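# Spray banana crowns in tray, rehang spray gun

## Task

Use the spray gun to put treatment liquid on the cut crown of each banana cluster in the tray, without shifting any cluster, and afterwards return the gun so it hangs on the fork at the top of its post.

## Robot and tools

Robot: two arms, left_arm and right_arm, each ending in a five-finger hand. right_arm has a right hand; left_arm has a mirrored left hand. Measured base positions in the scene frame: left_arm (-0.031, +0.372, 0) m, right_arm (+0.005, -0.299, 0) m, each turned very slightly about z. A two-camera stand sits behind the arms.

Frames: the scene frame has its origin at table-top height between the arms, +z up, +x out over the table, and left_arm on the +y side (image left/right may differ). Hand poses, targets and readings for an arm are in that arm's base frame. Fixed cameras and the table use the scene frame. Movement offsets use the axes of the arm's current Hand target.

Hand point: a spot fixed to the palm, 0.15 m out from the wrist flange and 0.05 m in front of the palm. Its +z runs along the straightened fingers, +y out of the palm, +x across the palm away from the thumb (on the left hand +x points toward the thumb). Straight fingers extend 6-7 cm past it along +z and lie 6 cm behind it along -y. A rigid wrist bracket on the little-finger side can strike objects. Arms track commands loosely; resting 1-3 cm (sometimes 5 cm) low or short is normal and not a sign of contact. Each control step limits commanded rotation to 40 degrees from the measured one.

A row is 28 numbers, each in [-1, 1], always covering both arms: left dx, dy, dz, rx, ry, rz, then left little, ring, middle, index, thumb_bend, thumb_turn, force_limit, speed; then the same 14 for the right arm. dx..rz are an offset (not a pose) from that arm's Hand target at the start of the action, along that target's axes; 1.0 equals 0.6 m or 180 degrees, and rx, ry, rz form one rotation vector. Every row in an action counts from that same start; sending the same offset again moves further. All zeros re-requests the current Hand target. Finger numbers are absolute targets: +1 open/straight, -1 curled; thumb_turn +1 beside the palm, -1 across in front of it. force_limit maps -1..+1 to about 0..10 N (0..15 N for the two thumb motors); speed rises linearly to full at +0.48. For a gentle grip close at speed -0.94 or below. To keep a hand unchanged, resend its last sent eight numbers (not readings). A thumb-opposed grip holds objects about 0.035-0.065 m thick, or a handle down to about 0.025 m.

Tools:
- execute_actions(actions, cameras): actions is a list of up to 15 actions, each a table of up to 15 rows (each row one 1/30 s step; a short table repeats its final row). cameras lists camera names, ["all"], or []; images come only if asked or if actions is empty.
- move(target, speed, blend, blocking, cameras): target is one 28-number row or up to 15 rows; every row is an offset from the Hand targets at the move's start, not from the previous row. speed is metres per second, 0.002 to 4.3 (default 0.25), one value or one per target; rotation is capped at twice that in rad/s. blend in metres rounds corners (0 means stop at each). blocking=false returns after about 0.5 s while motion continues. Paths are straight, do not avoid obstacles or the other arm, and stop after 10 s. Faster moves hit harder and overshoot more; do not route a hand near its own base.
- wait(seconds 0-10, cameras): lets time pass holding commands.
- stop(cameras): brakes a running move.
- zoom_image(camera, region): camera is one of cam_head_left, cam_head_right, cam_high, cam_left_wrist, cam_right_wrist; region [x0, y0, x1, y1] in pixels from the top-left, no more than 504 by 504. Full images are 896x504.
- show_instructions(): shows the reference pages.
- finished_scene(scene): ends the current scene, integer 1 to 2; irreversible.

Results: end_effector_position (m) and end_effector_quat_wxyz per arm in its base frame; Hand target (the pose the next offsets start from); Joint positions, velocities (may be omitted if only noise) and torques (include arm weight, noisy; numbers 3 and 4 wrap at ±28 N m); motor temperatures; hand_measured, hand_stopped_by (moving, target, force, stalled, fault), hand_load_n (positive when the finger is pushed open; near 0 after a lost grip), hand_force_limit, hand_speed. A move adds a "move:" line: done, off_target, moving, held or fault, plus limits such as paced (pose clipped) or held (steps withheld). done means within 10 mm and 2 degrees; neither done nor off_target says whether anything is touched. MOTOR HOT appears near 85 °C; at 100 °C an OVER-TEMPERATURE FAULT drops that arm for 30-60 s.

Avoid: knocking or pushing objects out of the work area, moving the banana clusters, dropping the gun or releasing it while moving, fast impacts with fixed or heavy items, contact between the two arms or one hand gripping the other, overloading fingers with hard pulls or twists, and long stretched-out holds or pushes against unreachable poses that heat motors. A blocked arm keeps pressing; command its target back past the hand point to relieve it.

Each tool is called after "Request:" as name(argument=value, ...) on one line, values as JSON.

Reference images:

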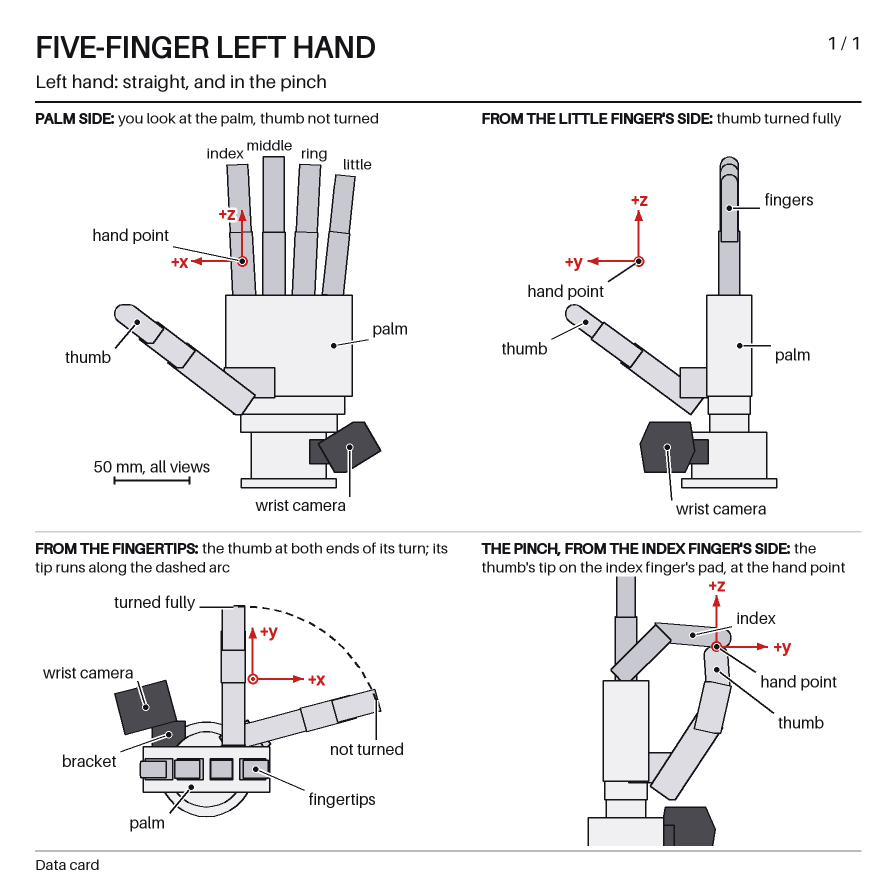

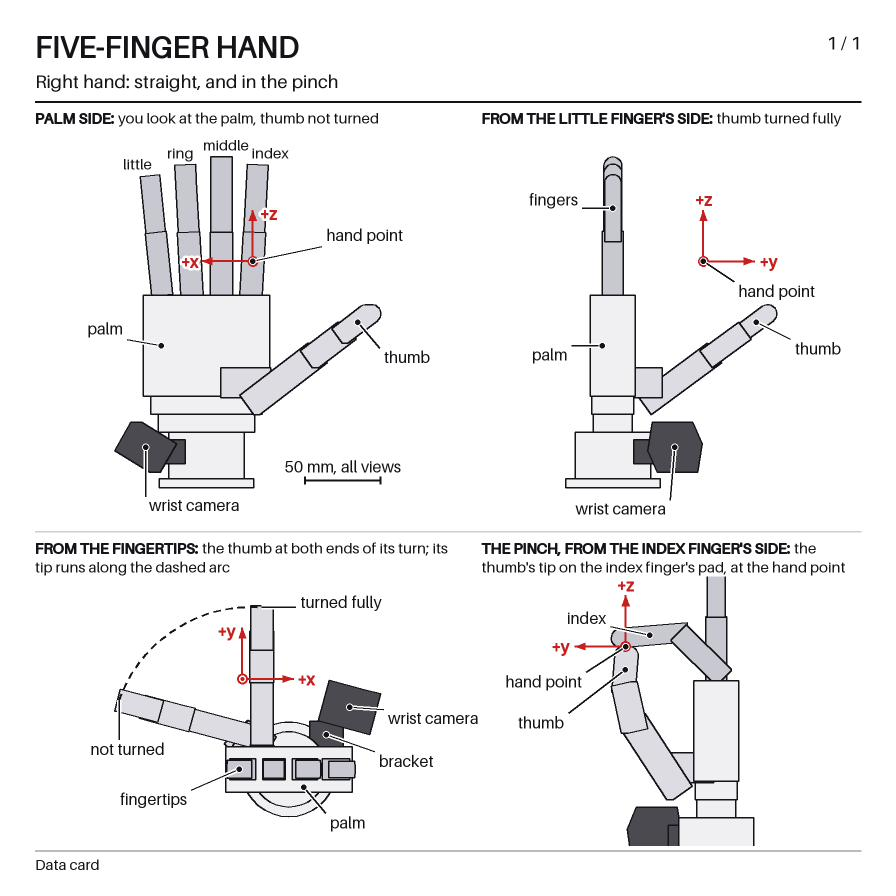

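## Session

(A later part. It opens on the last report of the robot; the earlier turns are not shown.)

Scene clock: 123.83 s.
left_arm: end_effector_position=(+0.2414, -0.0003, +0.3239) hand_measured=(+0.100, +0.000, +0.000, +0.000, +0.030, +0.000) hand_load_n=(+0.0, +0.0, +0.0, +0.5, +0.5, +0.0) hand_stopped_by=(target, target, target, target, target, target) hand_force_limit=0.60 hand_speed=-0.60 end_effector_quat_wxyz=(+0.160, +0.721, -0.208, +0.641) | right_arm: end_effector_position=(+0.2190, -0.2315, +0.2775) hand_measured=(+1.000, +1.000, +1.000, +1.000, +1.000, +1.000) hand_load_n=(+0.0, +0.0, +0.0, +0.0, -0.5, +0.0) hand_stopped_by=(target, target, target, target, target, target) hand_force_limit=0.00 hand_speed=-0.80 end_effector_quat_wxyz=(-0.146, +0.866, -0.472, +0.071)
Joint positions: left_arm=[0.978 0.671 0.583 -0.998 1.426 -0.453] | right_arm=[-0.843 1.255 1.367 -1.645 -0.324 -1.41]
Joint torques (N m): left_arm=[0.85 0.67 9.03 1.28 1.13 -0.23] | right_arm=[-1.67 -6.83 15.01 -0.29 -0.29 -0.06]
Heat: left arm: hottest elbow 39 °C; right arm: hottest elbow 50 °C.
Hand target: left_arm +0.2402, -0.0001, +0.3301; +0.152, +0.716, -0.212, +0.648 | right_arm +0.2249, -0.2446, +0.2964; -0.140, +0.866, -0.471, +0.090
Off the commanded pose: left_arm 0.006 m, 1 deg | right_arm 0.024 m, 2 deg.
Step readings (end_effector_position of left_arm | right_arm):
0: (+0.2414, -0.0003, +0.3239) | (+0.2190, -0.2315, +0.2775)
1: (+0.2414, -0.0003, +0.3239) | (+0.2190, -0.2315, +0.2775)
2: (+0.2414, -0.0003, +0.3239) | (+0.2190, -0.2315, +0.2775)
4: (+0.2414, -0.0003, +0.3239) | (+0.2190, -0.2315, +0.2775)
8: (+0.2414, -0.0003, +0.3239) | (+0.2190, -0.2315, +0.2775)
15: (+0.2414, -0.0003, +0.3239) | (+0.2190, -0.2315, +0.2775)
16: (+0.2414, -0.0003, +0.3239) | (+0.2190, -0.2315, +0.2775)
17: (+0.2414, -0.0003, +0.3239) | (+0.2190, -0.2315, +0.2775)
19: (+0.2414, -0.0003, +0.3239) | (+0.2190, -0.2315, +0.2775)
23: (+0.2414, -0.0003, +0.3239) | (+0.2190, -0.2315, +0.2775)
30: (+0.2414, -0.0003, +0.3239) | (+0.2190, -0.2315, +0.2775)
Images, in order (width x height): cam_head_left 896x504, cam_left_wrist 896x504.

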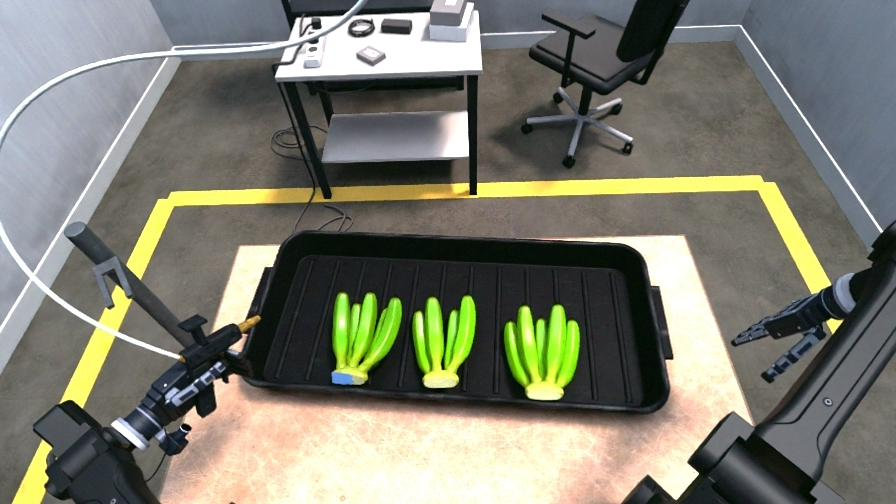

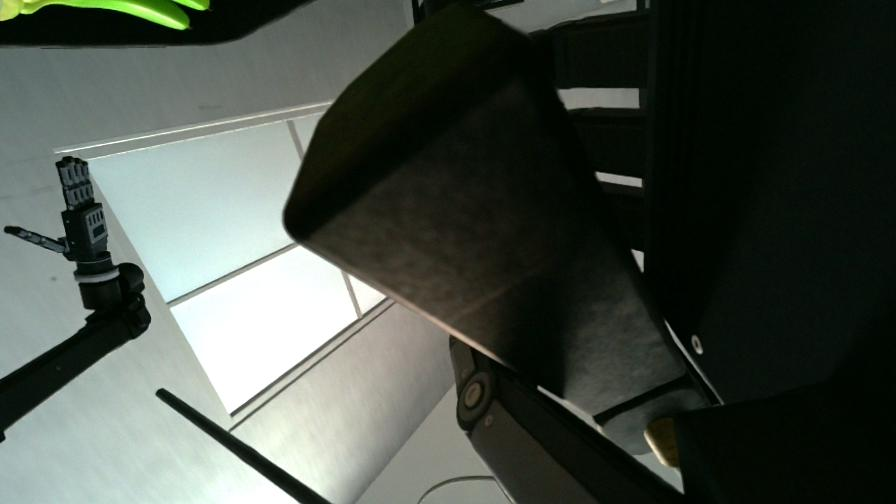

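Request:
move(target=[0,0,0,0,0,-0.22, 0.1,0.0,0.0,0.0,0.03,0.0,0.6,-0.6, 0,0,0,0,0,0, 1,1,1,1,1,1,0,-0.8], speed=0.2, cameras=["cam_head_left", "cam_high", "cam_left_wrist"])

Request:
zoom_image(camera="cam_head_left", region=[120, 300, 280, 440])

Scene clock: 127.60 s.
left_arm: end_effector_position=(+0.2412, -0.0008, +0.3240) hand_measured=(+0.100, +0.000, +0.000, +0.000, +0.030, +0.000) hand_load_n=(+0.0, +0.0, +0.0, +0.5, +0.5, +0.0) hand_stopped_by=(target, target, target, target, target, target) hand_force_limit=0.60 hand_speed=-0.60 end_effector_quat_wxyz=(+0.369, +0.750, +0.046, +0.546) | right_arm: end_effector_position=(+0.2190, -0.2315, +0.2775) hand_measured=(+1.000, +1.000, +1.000, +1.000, +1.000, +1.000) hand_load_n=(-0.5, +0.0, +0.0, +0.0, +0.0, +0.0) hand_stopped_by=(target, target, target, target, target, target) hand_force_limit=0.00 hand_speed=-0.80 end_effector_quat_wxyz=(-0.146, +0.866, -0.472, +0.071)
Joint positions: left_arm=[0.991 0.593 0.487 -1.116 1.431 -1.008] | right_arm=[-0.843 1.255 1.367 -1.645 -0.324 -1.41]
Joint torques (N m): left_arm=[1.03 1.61 8.87 1.16 1.21 -0.18] | right_arm=[-1.67 -6.83 15.01 -0.31 -0.29 -0.05]
Heat: left arm: hottest elbow 39 °C; right arm: hottest elbow 50 °C.
Hand target: left_arm +0.2402, -0.0001, +0.3302; +0.362, +0.745, +0.043, +0.558 | right_arm +0.2249, -0.2446, +0.2964; -0.140, +0.866, -0.471, +0.090
Off the commanded pose: left_arm 0.006 m, 2 deg | right_arm 0.024 m, 2 deg.
move: off_target (right_arm)
Images, in order (width x height): cam_head_left 896x504, cam_high 896x504, cam_left_wrist 896x504.

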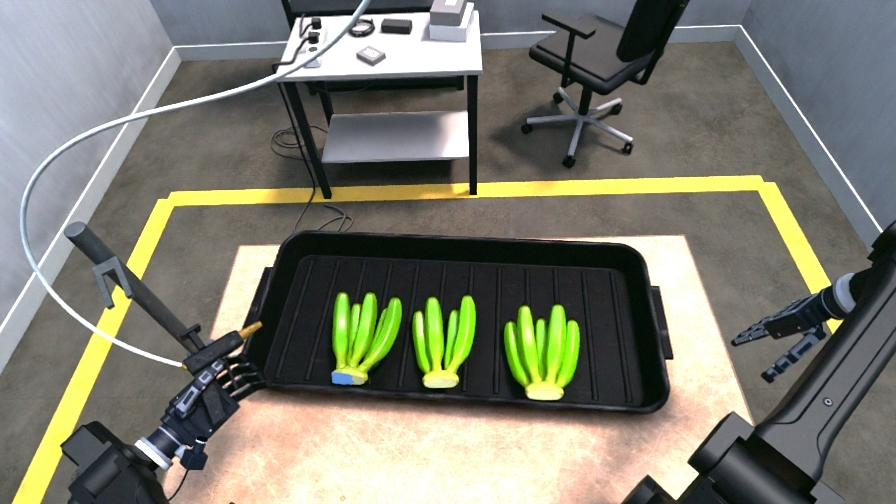

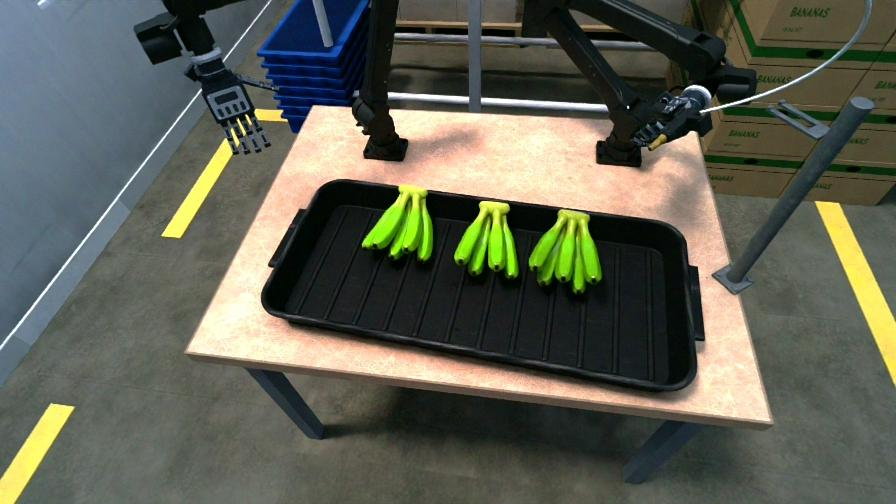

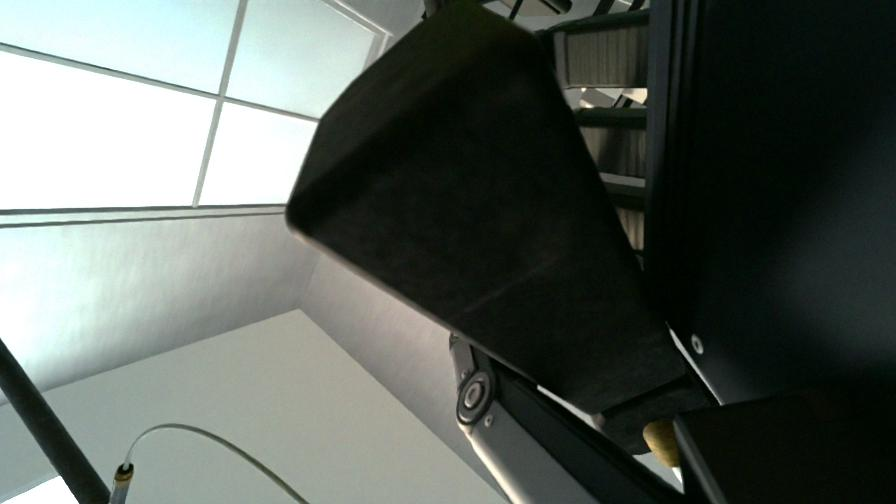

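Scaled by 3.150 from the camera's 896x504 image, which has a finer 1280x720 frame.

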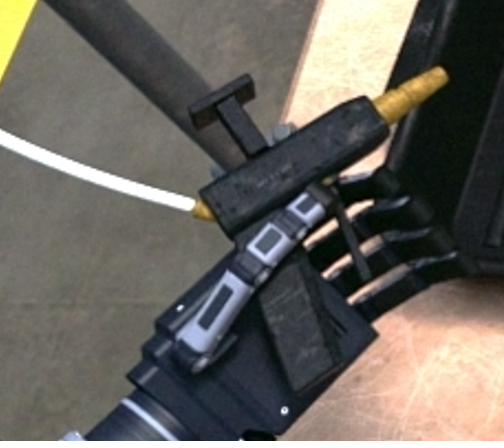

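Request:
execute_actions(actions=[[[0,0,0,0,0,0, 0.1,0.0,0.0,0.0,-0.12,0.0,0.6,-0.6, 0,0,0,0,0,0, 1,1,1,1,1,1,0,-0.8]],[[0,0,0,0,0,0, 0.1,0.0,0.0,0.0,-0.12,0.0,0.6,-0.6, 0,0,0,0,0,0, 1,1,1,1,1,1,0,-0.8]]], cameras=["cam_head_left", "cam_left_wrist"])

Request:
zoom_image(camera="cam_head_left", region=[120, 300, 280, 440])

Scene clock: 129.23 s.
left_arm: end_effector_position=(+0.2416, -0.0001, +0.3238) hand_measured=(+0.100, +0.000, +0.000, +0.000, -0.118, +0.000) hand_load_n=(+0.0, +0.0, +0.0, +1.5, +2.0, -1.0) hand_stopped_by=(target, target, target, target, target, target) hand_force_limit=0.60 hand_speed=-0.60 end_effector_quat_wxyz=(+0.368, +0.749, +0.050, +0.548) | right_arm: end_effector_position=(+0.2190, -0.2315, +0.2775) hand_measured=(+1.000, +1.000, +1.000, +1.000, +1.000, +1.000) hand_load_n=(+0.0, +0.0, +0.0, +0.0, +0.0, +0.0) hand_stopped_by=(target, target, target, target, target, target) hand_force_limit=0.00 hand_speed=-0.80 end_effector_quat_wxyz=(-0.146, +0.866, -0.472, +0.071)
Joint positions: left_arm=[0.991 0.576 0.477 -1.07 1.432 -1.063] | right_arm=[-0.843 1.255 1.367 -1.645 -0.324 -1.41]
Joint torques (N m): left_arm=[0.79 1.73 8.96 1.4 1.17 -0.19] | right_arm=[-1.67 -6.83 15.01 -0.29 -0.29 -0.06]
Heat: left arm: hottest elbow 39 °C; right arm: hottest elbow 50 °C.
Hand target: left_arm +0.2402, -0.0001, +0.3301; +0.362, +0.745, +0.043, +0.558 | right_arm +0.2249, -0.2446, +0.2964; -0.140, +0.866, -0.471, +0.090
Off the commanded pose: left_arm 0.007 m, 2 deg | right_arm 0.024 m, 2 deg.
Step readings (end_effector_position of left_arm | right_arm):
0: (+0.2412, -0.0008, +0.3240) | (+0.2190, -0.2315, +0.2775)
1: (+0.2412, -0.0008, +0.3239) | (+0.2190, -0.2315, +0.2775)
2: (+0.2412, -0.0007, +0.3239) | (+0.2190, -0.2315, +0.2775)
4: (+0.2412, -0.0007, +0.3237) | (+0.2190, -0.2315, +0.2775)
8: (+0.2411, -0.0009, +0.3236) | (+0.2190, -0.2315, +0.2775)
15: (+0.2413, -0.0006, +0.3237) | (+0.2190, -0.2315, +0.2775)
16: (+0.2413, -0.0005, +0.3238) | (+0.2190, -0.2315, +0.2775)
17: (+0.2414, -0.0005, +0.3237) | (+0.2190, -0.2315, +0.2775)
19: (+0.2414, -0.0004, +0.3238) | (+0.2190, -0.2315, +0.2775)
23: (+0.2415, -0.0003, +0.3238) | (+0.2190, -0.2315, +0.2775)
30: (+0.2416, -0.0002, +0.3238) | (+0.2190, -0.2315, +0.2775)
Images, in order (width x height): cam_head_left 896x504, cam_left_wrist 896x504.

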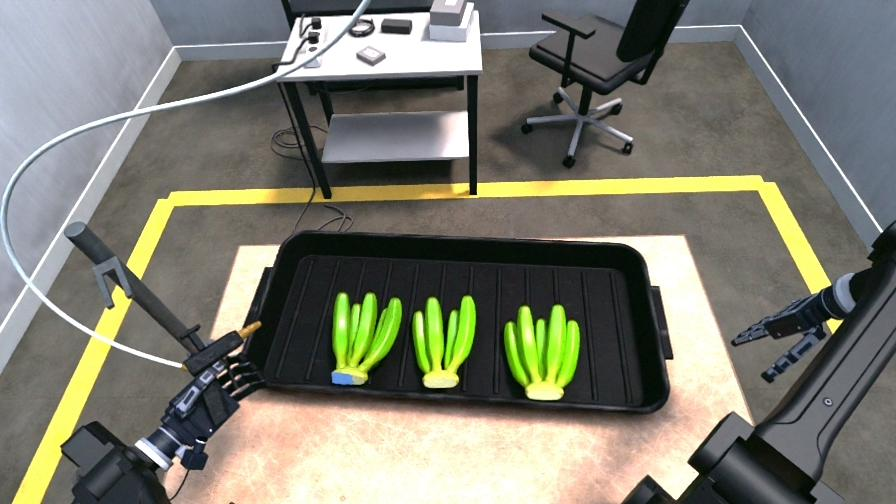

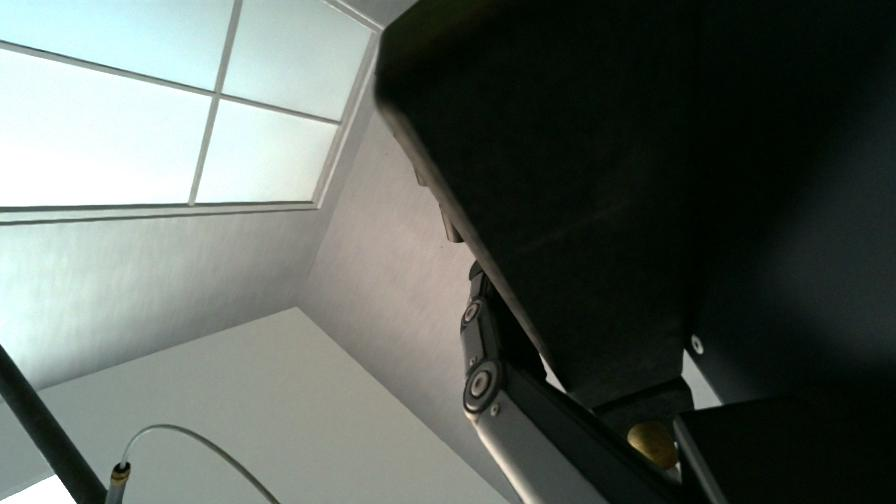

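Scaled by 3.150 from the camera's 896x504 image, which has a finer 1280x720 frame.

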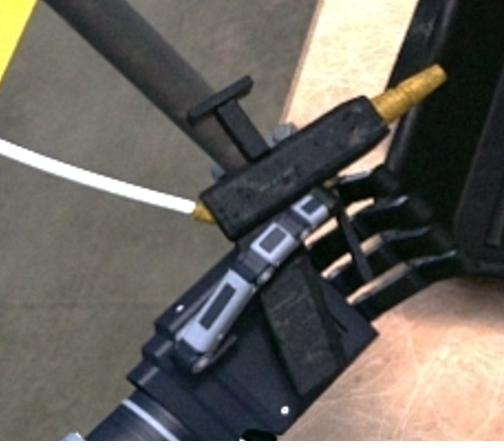

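Request:
execute_actions(actions=[[[0,0,0,0,0,0, 0.1,0.0,0.0,0.0,-0.92,0.0,0.7,-0.6, 0,0,0,0,0,0, 1,1,1,1,1,1,0,-0.8]],[[0,0,0,0,0,0, 0.1,0.0,0.0,0.0,-0.92,0.0,0.7,-0.6, 0,0,0,0,0,0, 1,1,1,1,1,1,0,-0.8]],[[0,0,0,0,0,0, 0.1,0.0,0.0,0.0,-0.92,0.0,0.7,-0.6, 0,0,0,0,0,0, 1,1,1,1,1,1,0,-0.8]]], cameras=["cam_head_left", "cam_left_wrist"])

Request:
zoom_image(camera="cam_head_left", region=[120, 300, 280, 440])

Request:
zoom_image(camera="cam_left_wrist", region=[370, 0, 570, 300])

Scene clock: 131.27 s.
left_arm: end_effector_position=(+0.2417, +0.0001, +0.3239) hand_measured=(+0.100, +0.000, +0.000, +0.000, -0.240, +0.000) hand_load_n=(+0.0, +0.0, +0.0, +4.0, +12.0, -6.5) hand_stopped_by=(target, target, target, target, force, target) hand_force_limit=0.70 hand_speed=-0.60 end_effector_quat_wxyz=(+0.368, +0.749, +0.050, +0.548) | right_arm: end_effector_position=(+0.2190, -0.2315, +0.2775) hand_measured=(+1.000, +1.000, +1.000, +1.000, +1.000, +1.000) hand_load_n=(+0.0, +0.0, +0.0, +0.5, +0.0, +0.0) hand_stopped_by=(target, target, target, target, target, target) hand_force_limit=0.00 hand_speed=-0.80 end_effector_quat_wxyz=(-0.146, +0.866, -0.472, +0.071)
Joint positions: left_arm=[0.991 0.575 0.476 -1.067 1.432 -1.068] | right_arm=[-0.843 1.255 1.367 -1.645 -0.324 -1.41]
Joint torques (N m): left_arm=[0.73 1.73 8.98 1.22 1.17 -0.19] | right_arm=[-1.67 -6.83 15.02 -0.29 -0.29 -0.06]
Heat: left arm: hottest elbow 39 °C; right arm: hottest elbow 50 °C.
Hand target: left_arm +0.2402, -0.0001, +0.3302; +0.362, +0.745, +0.043, +0.558 | right_arm +0.2249, -0.2446, +0.2964; -0.140, +0.866, -0.471, +0.090
Off the commanded pose: left_arm 0.007 m, 2 deg | right_arm 0.024 m, 2 deg.
Step readings (end_effector_position of left_arm | right_arm):
0: (+0.2417, -0.0001, +0.3238) | (+0.2190, -0.2315, +0.2775)
1: (+0.2417, -0.0001, +0.3238) | (+0.2190, -0.2315, +0.2775)
2: (+0.2417, +0.0000, +0.3238) | (+0.2190, -0.2315, +0.2775)
4: (+0.2417, -0.0001, +0.3239) | (+0.2190, -0.2315, +0.2775)
8: (+0.2417, +0.0000, +0.3237) | (+0.2190, -0.2315, +0.2775)
15: (+0.2417, +0.0000, +0.3238) | (+0.2190, -0.2315, +0.2775)
16: (+0.2417, +0.0000, +0.3238) | (+0.2190, -0.2315, +0.2775)
17: (+0.2417, +0.0000, +0.3238) | (+0.2190, -0.2315, +0.2775)
19: (+0.2417, +0.0000, +0.3238) | (+0.2190, -0.2315, +0.2775)
23: (+0.2417, +0.0000, +0.3239) | (+0.2190, -0.2315, +0.2775)
30: (+0.2417, +0.0000, +0.3239) | (+0.2190, -0.2315, +0.2775)
31: (+0.2417, +0.0001, +0.3239) | (+0.2190, -0.2315, +0.2775)
32: (+0.2417, +0.0001, +0.3239) | (+0.2190, -0.2315, +0.2775)
34: (+0.2417, +0.0001, +0.3239) | (+0.2190, -0.2315, +0.2775)
38: (+0.2417, +0.0001, +0.3239) | (+0.2190, -0.2315, +0.2775)
45: (+0.2417, +0.0001, +0.3239) | (+0.2190, -0.2315, +0.2775)
Images, in order (width x height): cam_head_left 896x504, cam_left_wrist 896x504.

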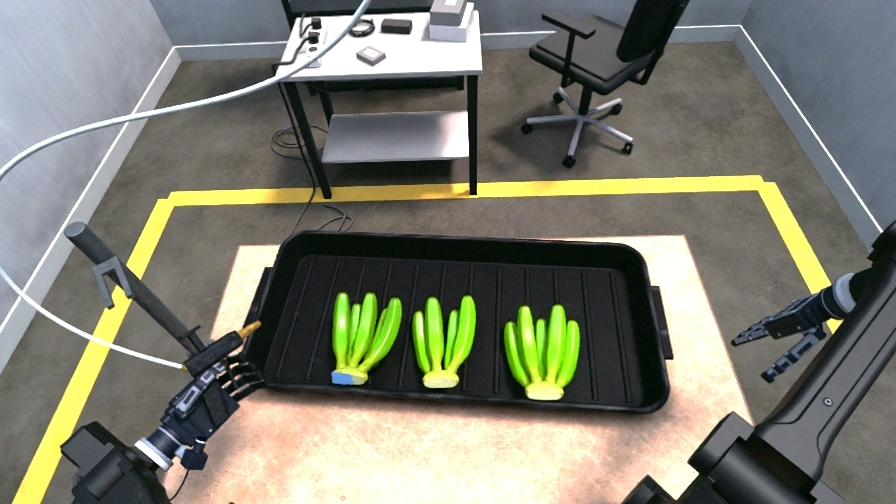

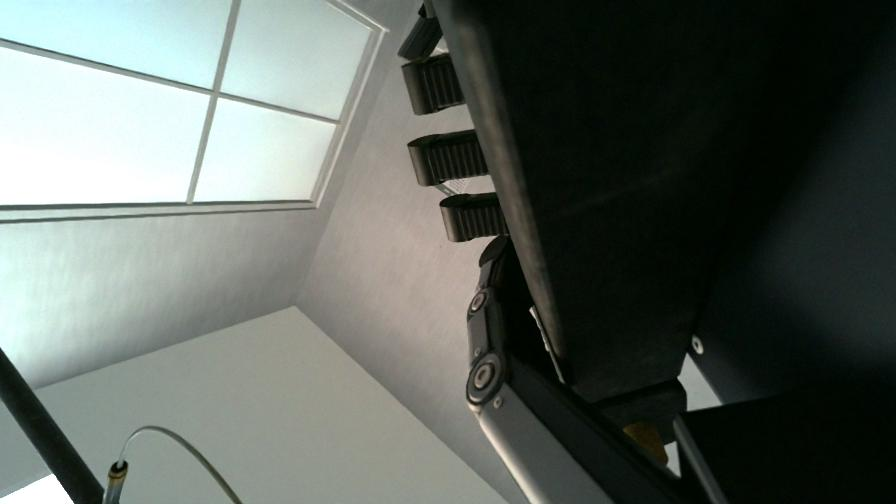

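Scaled by 3.150 from the camera's 896x504 image, which has a finer 1280x720 frame.

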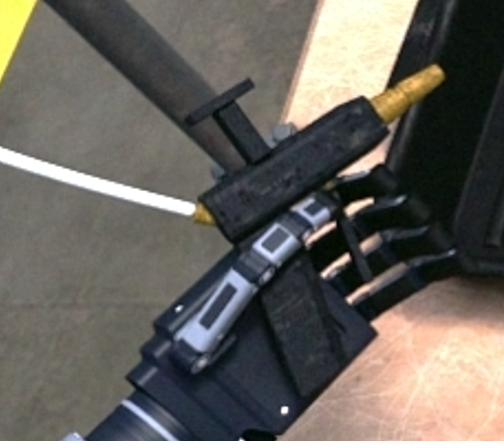

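Scaled by 1.680 from the camera's 896x504 image, which has a finer 1280x720 frame.

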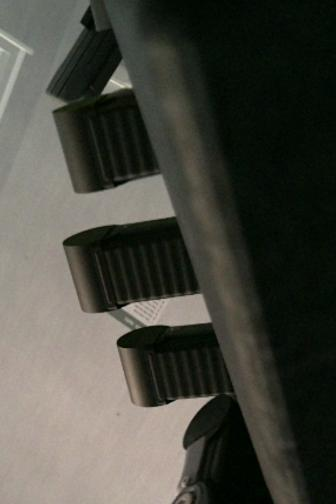

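Request:
execute_actions(actions=[[[0,0,0,0,0,0, 0.1,-0.6,0.0,0.0,-0.92,0.0,0.3,-0.4, 0,0,0,0,0,0, 1,1,1,1,1,1,0,-0.8]],[[0,0,0,0,0,0, 0.1,-0.6,0.0,0.0,-0.92,0.0,0.3,-0.4, 0,0,0,0,0,0, 1,1,1,1,1,1,0,-0.8]],[[0,0,0,0,0,0, 0.1,-0.6,0.0,0.0,-0.92,0.0,0.3,-0.4, 0,0,0,0,0,0, 1,1,1,1,1,1,0,-0.8]]], cameras=["cam_head_left", "cam_left_wrist"])

Request:
zoom_image(camera="cam_head_left", region=[180, 330, 280, 430])

Scene clock: 133.23 s.
left_arm: end_effector_position=(+0.2417, +0.0001, +0.3239) hand_measured=(+0.100, -0.546, +0.000, +0.000, -0.240, +0.000) hand_load_n=(+0.0, +6.0, +0.0, +3.0, +12.0, -6.5) hand_stopped_by=(target, force, target, target, force, target) hand_force_limit=0.30 hand_speed=-0.40 end_effector_quat_wxyz=(+0.369, +0.749, +0.050, +0.548) | right_arm: end_effector_position=(+0.2190, -0.2315, +0.2775) hand_measured=(+1.000, +1.000, +1.000, +1.000, +1.000, +1.000) hand_load_n=(+0.0, +0.0, +0.0, +0.0, +0.0, +0.0) hand_stopped_by=(target, target, target, target, target, target) hand_force_limit=0.00 hand_speed=-0.80 end_effector_quat_wxyz=(-0.146, +0.866, -0.472, +0.071)
Joint positions: left_arm=[0.991 0.574 0.476 -1.067 1.432 -1.068] | right_arm=[-0.843 1.255 1.367 -1.645 -0.324 -1.41]
Joint torques (N m): left_arm=[0.73 1.67 8.96 1.21 1.16 -0.19] | right_arm=[-1.67 -6.83 15.01 -0.29 -0.28 -0.05]
Heat: left arm: hottest elbow 39 °C; right arm: hottest elbow 50 °C.
Hand target: left_arm +0.2402, -0.0001, +0.3302; +0.362, +0.745, +0.043, +0.558 | right_arm +0.2249, -0.2446, +0.2964; -0.140, +0.866, -0.471, +0.090
Off the commanded pose: left_arm 0.007 m, 2 deg | right_arm 0.024 m, 2 deg.
Step readings (end_effector_position of left_arm | right_arm):
0: (+0.2417, +0.0001, +0.3239) | (+0.2190, -0.2315, +0.2775)
1: (+0.2417, +0.0001, +0.3239) | (+0.2190, -0.2315, +0.2775)
2: (+0.2417, +0.0001, +0.3239) | (+0.2190, -0.2315, +0.2775)
4: (+0.2418, +0.0001, +0.3239) | (+0.2190, -0.2315, +0.2775)
8: (+0.2417, +0.0000, +0.3239) | (+0.2190, -0.2315, +0.2775)
15: (+0.2417, +0.0001, +0.3239) | (+0.2190, -0.2315, +0.2775)
16: (+0.2417, +0.0001, +0.3239) | (+0.2190, -0.2315, +0.2775)
17: (+0.2417, +0.0001, +0.3239) | (+0.2190, -0.2315, +0.2775)
19: (+0.2417, +0.0001, +0.3239) | (+0.2190, -0.2315, +0.2775)
23: (+0.2417, +0.0001, +0.3239) | (+0.2190, -0.2315, +0.2775)
30: (+0.2417, +0.0001, +0.3239) | (+0.2190, -0.2315, +0.2775)
31: (+0.2417, +0.0001, +0.3239) | (+0.2190, -0.2315, +0.2775)
32: (+0.2417, +0.0001, +0.3239) | (+0.2190, -0.2315, +0.2775)
34: (+0.2417, +0.0001, +0.3239) | (+0.2190, -0.2315, +0.2775)
38: (+0.2417, +0.0001, +0.3239) | (+0.2190, -0.2315, +0.2775)
45: (+0.2417, +0.0001, +0.3239) | (+0.2190, -0.2315, +0.2775)
Images, in order (width x height): cam_head_left 896x504, cam_left_wrist 896x504.

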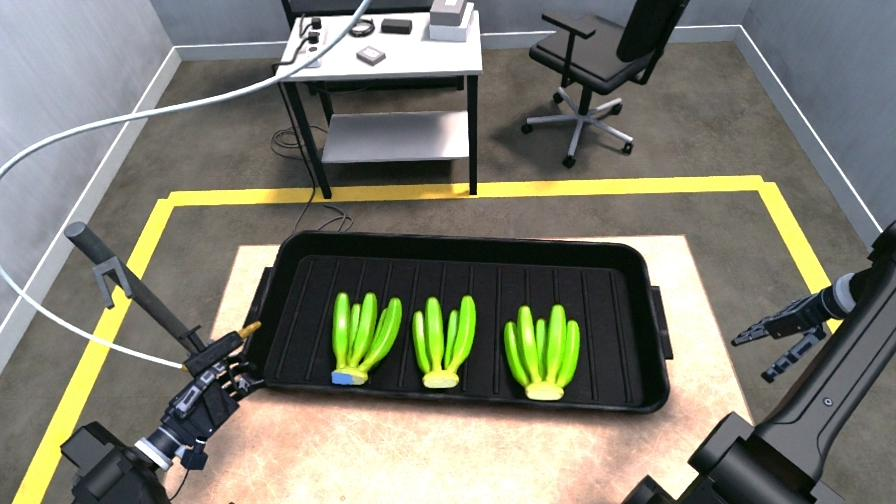

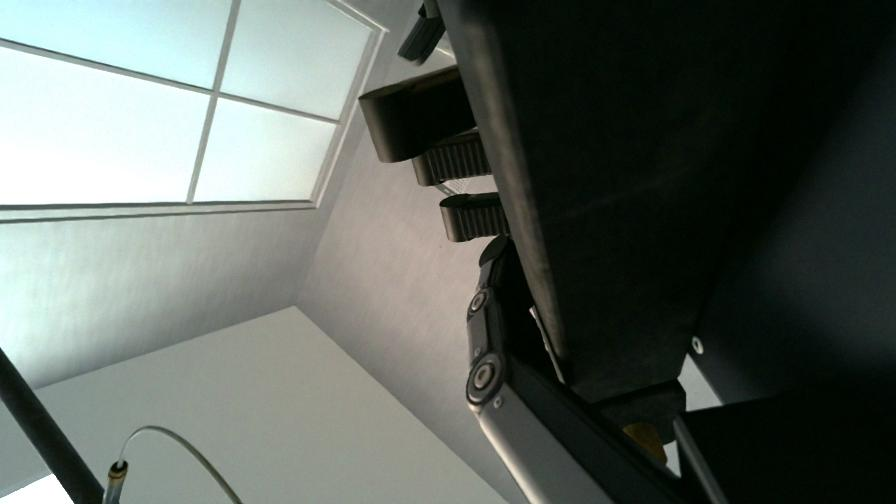

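Scaled by 5.040 from the camera's 896x504 image, which has a finer 1280x720 frame.

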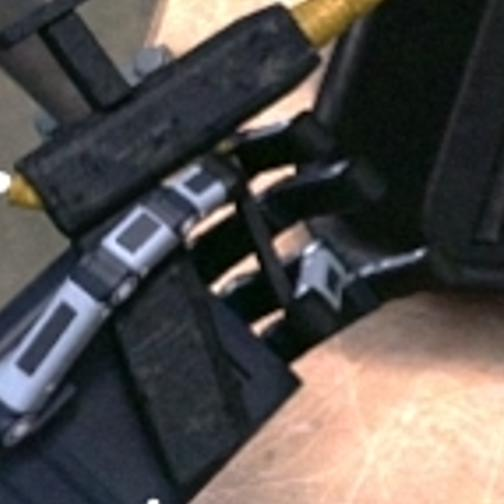

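Request:
move(target=[[-0.0809,0.0386,0.0687,0.0214,-0.3713,0.2527, 0.1,-0.2,-0.2,0.0,-0.92,0.0,0.2,-0.3, 0,0,0,0,0,0, 1,1,1,1,1,1,0,-0.8],[-0.1572,0.0445,0.1490,0.0334,-0.3128,0.2924, 0.1,-0.2,-0.2,0.0,-0.92,0.0,0.2,-0.3, 0,0,0,0,0,0, 1,1,1,1,1,1,0,-0.8]], speed=0.14, blend=[0.02, 0], cameras=["cam_head_left","cam_head_right", "cam_high", "cam_left_wrist"])

Request:
zoom_image(camera="cam_head_left", region=[270, 310, 380, 400])

Request:
zoom_image(camera="cam_left_wrist", region=[380, 0, 580, 280])

Request:
zoom_image(camera="cam_high", region=[540, 80, 680, 220])

Scene clock: 140.77 s.
left_arm: end_effector_position=(+0.2689, -0.1038, +0.2496) hand_measured=(+0.100, -0.200, -0.200, +0.000, -0.238, +0.000) hand_load_n=(+0.0, +0.0, +0.0, +4.0, +12.0, -6.5) hand_stopped_by=(target, target, target, target, force, target) hand_force_limit=0.20 hand_speed=-0.30 end_effector_quat_wxyz=(+0.034, +0.876, -0.424, +0.228) | right_arm: end_effector_position=(+0.2190, -0.2315, +0.2775) hand_measured=(+1.000, +1.000, +1.000, +1.000, +1.000, +1.000) hand_load_n=(+0.0, +0.0, +0.0, +0.0, +0.0, +0.0) hand_stopped_by=(target, target, target, target, target, target) hand_force_limit=0.00 hand_speed=-0.80 end_effector_quat_wxyz=(-0.146, +0.866, -0.472, +0.071)
Joint positions: left_arm=[0.029 0.833 0.912 -1.264 0.267 -0.693] | right_arm=[-0.843 1.255 1.367 -1.645 -0.324 -1.41]
Joint torques (N m): left_arm=[-0.5 -1.49 9.36 1.61 0.36 -0.26] | right_arm=[-1.67 -6.83 15.02 -0.29 -0.29 -0.06]
Heat: left arm: hottest elbow 40 °C; right arm: hottest elbow 50 °C.
Hand target: left_arm +0.2730, -0.1079, +0.2600; +0.029, +0.872, -0.421, +0.248 | right_arm +0.2249, -0.2446, +0.2964; -0.140, +0.866, -0.471, +0.090
Off the commanded pose: left_arm 0.012 m, 2 deg | right_arm 0.024 m, 2 deg.
move: off_target (left_arm, right_arm)
Images, in order (width x height): cam_head_left 896x504, cam_head_right 896x504, cam_high 896x504, cam_left_wrist 896x504.

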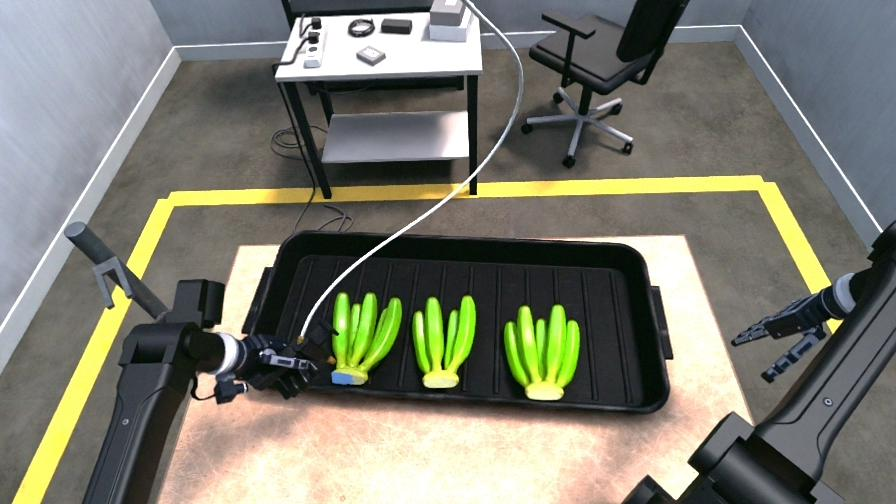

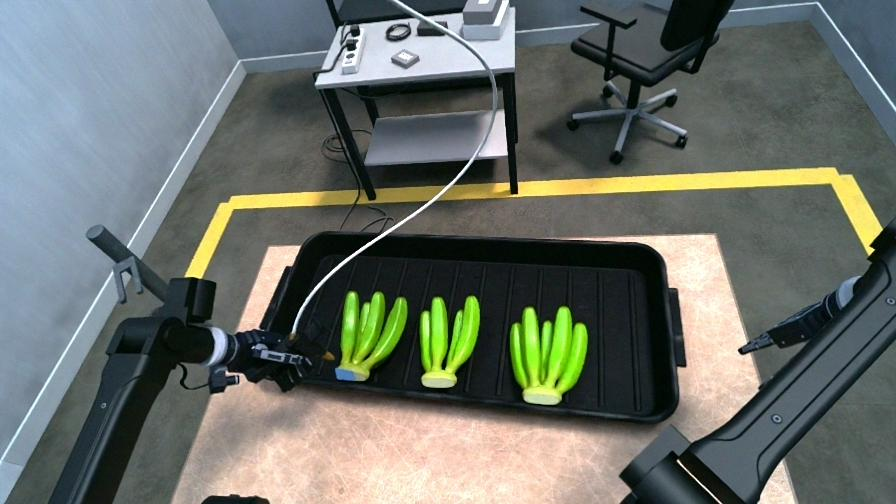

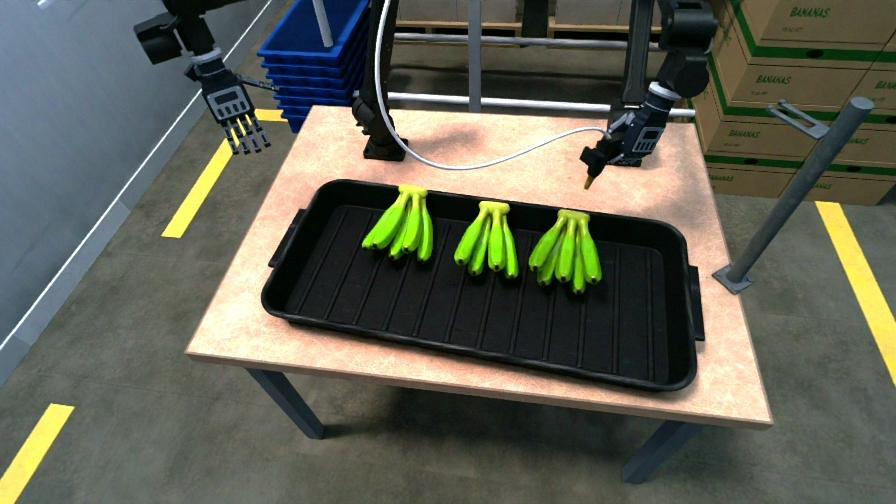

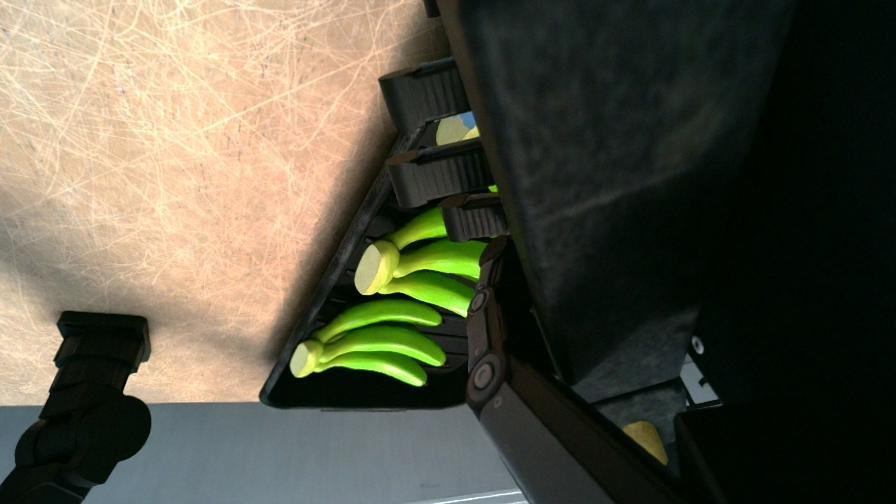

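Scaled by 4.582 from the camera's 896x504 image, which has a finer 1280x720 frame.

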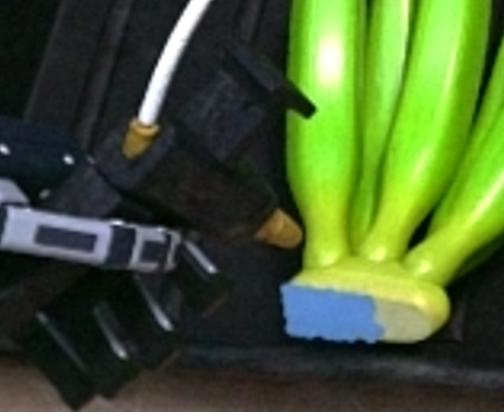

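Scaled by 1.800 from the camera's 896x504 image, which has a finer 1280x720 frame.

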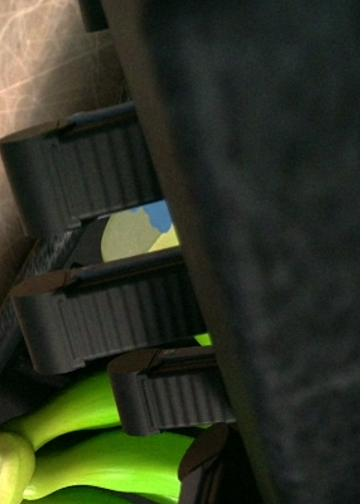

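Scaled by 3.600 from the camera's 896x504 image, which has a finer 1280x720 frame.

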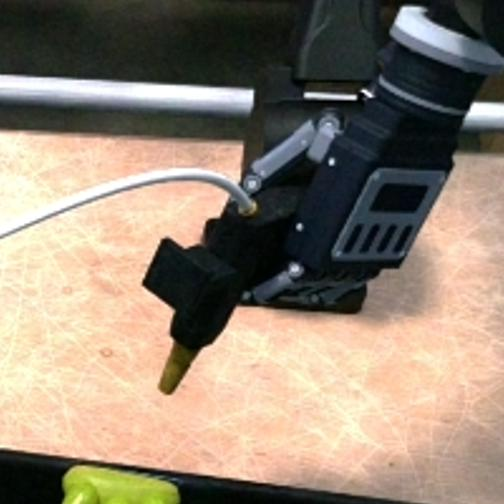

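Request:
execute_actions(actions=[[[0.003,0.0169,0.0271,0,0,0, 0.1,-0.2,-0.2,0.0,-0.92,0.0,0.2,-0.3, 0,0,0,0,0,0, 1,1,1,1,1,1,0,-0.8]],[[0,0,0,0,0,0, 0.1,-0.75,-0.5,0.0,-0.92,0.0,0.6,-0.2, 0,0,0,0,0,0, 1,1,1,1,1,1,0,-0.8]],[[0,0,0,0,0,0, 0.1,-0.75,-0.5,0.0,-0.92,0.0,0.6,-0.2, 0,0,0,0,0,0, 1,1,1,1,1,1,0,-0.8]]], cameras=["cam_head_left", "cam_left_wrist"])

Request:
zoom_image(camera="cam_head_left", region=[270, 310, 380, 400])

Request:
zoom_image(camera="cam_left_wrist", region=[380, 0, 580, 280])

Scene clock: 143.17 s.
left_arm: end_effector_position=(+0.2680, -0.1159, +0.2334) hand_measured=(+0.100, -0.632, -0.404, +0.000, -0.238, +0.000) hand_load_n=(+0.0, +7.0, +5.5, +0.5, +13.0, -6.0) hand_stopped_by=(target, force, force, target, force, target) hand_force_limit=0.60 hand_speed=-0.20 end_effector_quat_wxyz=(+0.033, +0.876, -0.424, +0.227) | right_arm: end_effector_position=(+0.2190, -0.2315, +0.2775) hand_measured=(+1.000, +1.000, +1.000, +1.000, +1.000, +1.000) hand_load_n=(+0.0, +0.0, +0.0, +0.0, +0.0, +0.0) hand_stopped_by=(target, target, target, target, target, target) hand_force_limit=0.00 hand_speed=-0.80 end_effector_quat_wxyz=(-0.146, +0.866, -0.472, +0.071)
Joint positions: left_arm=[-0.026 0.827 0.867 -1.214 0.243 -0.744] | right_arm=[-0.843 1.255 1.367 -1.645 -0.324 -1.41]
Joint torques (N m): left_arm=[-0.38 -1.44 9.57 1.61 0.34 -0.25] | right_arm=[-1.61 -6.83 15.01 -0.29 -0.28 -0.06]
Heat: left arm: hottest elbow 40 °C; right arm: hottest elbow 51 °C.
Hand target: left_arm +0.2731, -0.1199, +0.2451; +0.029, +0.872, -0.421, +0.249 | right_arm +0.2249, -0.2446, +0.2964; -0.140, +0.866, -0.471, +0.090
Off the commanded pose: left_arm 0.013 m, 3 deg | right_arm 0.024 m, 2 deg.
Step readings (end_effector_position of left_arm | right_arm):
0: (+0.2689, -0.1038, +0.2496) | (+0.2190, -0.2315, +0.2775)
1: (+0.2690, -0.1038, +0.2495) | (+0.2190, -0.2315, +0.2775)
2: (+0.2696, -0.1040, +0.2485) | (+0.2190, -0.2315, +0.2775)
4: (+0.2702, -0.1066, +0.2448) | (+0.2190, -0.2315, +0.2775)
8: (+0.2664, -0.1143, +0.2356) | (+0.2190, -0.2315, +0.2775)
15: (+0.2672, -0.1160, +0.2333) | (+0.2190, -0.2315, +0.2775)
16: (+0.2674, -0.1160, +0.2333) | (+0.2190, -0.2315, +0.2775)
17: (+0.2674, -0.1160, +0.2333) | (+0.2190, -0.2315, +0.2775)
19: (+0.2677, -0.1159, +0.2333) | (+0.2190, -0.2315, +0.2775)
23: (+0.2678, -0.1159, +0.2333) | (+0.2190, -0.2315, +0.2775)
30: (+0.2680, -0.1159, +0.2334) | (+0.2190, -0.2315, +0.2775)
31: (+0.2680, -0.1159, +0.2334) | (+0.2190, -0.2315, +0.2775)
32: (+0.2680, -0.1159, +0.2334) | (+0.2190, -0.2315, +0.2775)
34: (+0.2680, -0.1159, +0.2334) | (+0.2190, -0.2315, +0.2775)
38: (+0.2680, -0.1159, +0.2334) | (+0.2190, -0.2315, +0.2775)
45: (+0.2680, -0.1159, +0.2334) | (+0.2190, -0.2315, +0.2775)
Images, in order (width x height): cam_head_left 896x504, cam_left_wrist 896x504.

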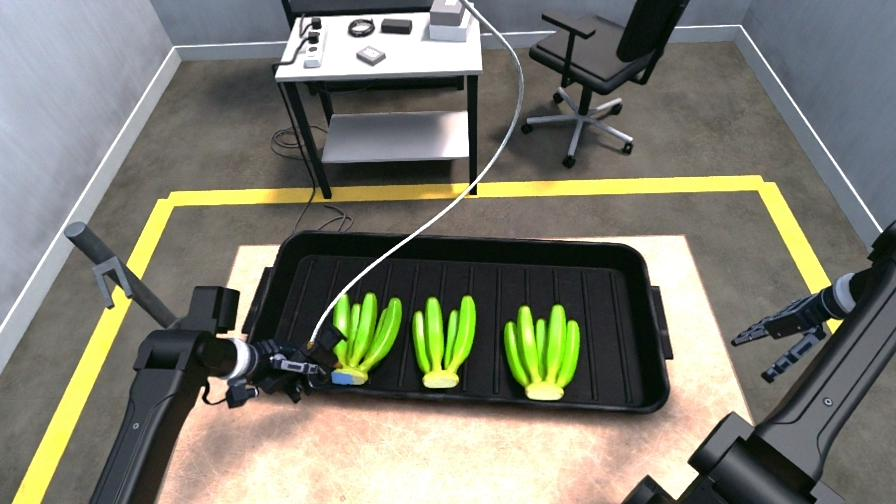

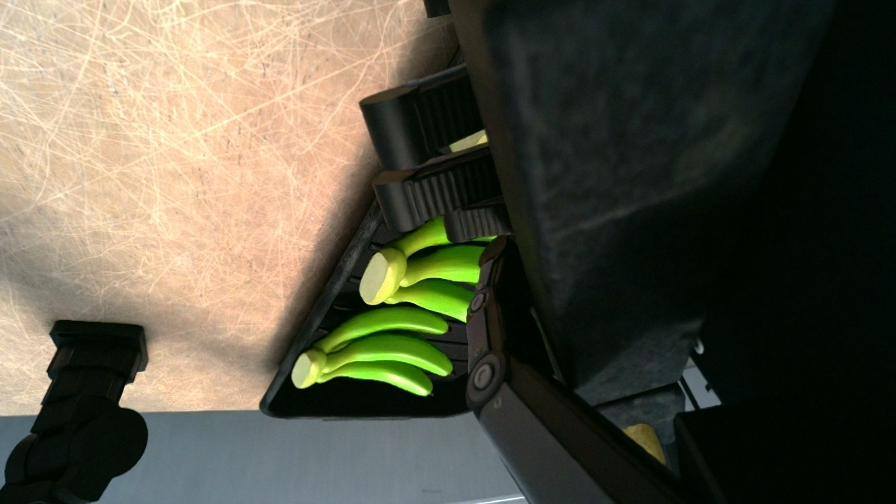

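Scaled by 4.582 from the camera's 896x504 image, which has a finer 1280x720 frame.

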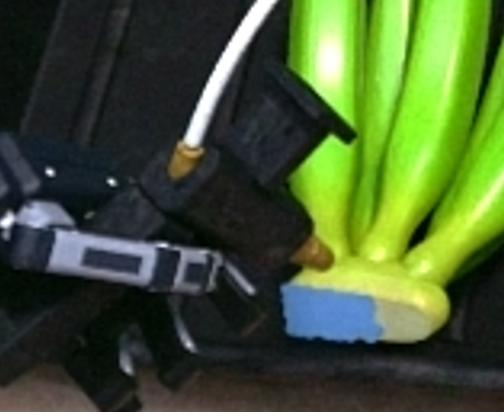

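Scaled by 1.800 from the camera's 896x504 image, which has a finer 1280x720 frame.

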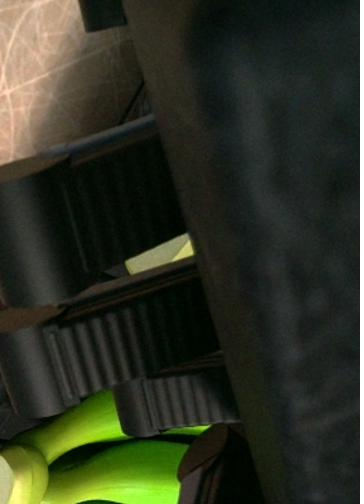

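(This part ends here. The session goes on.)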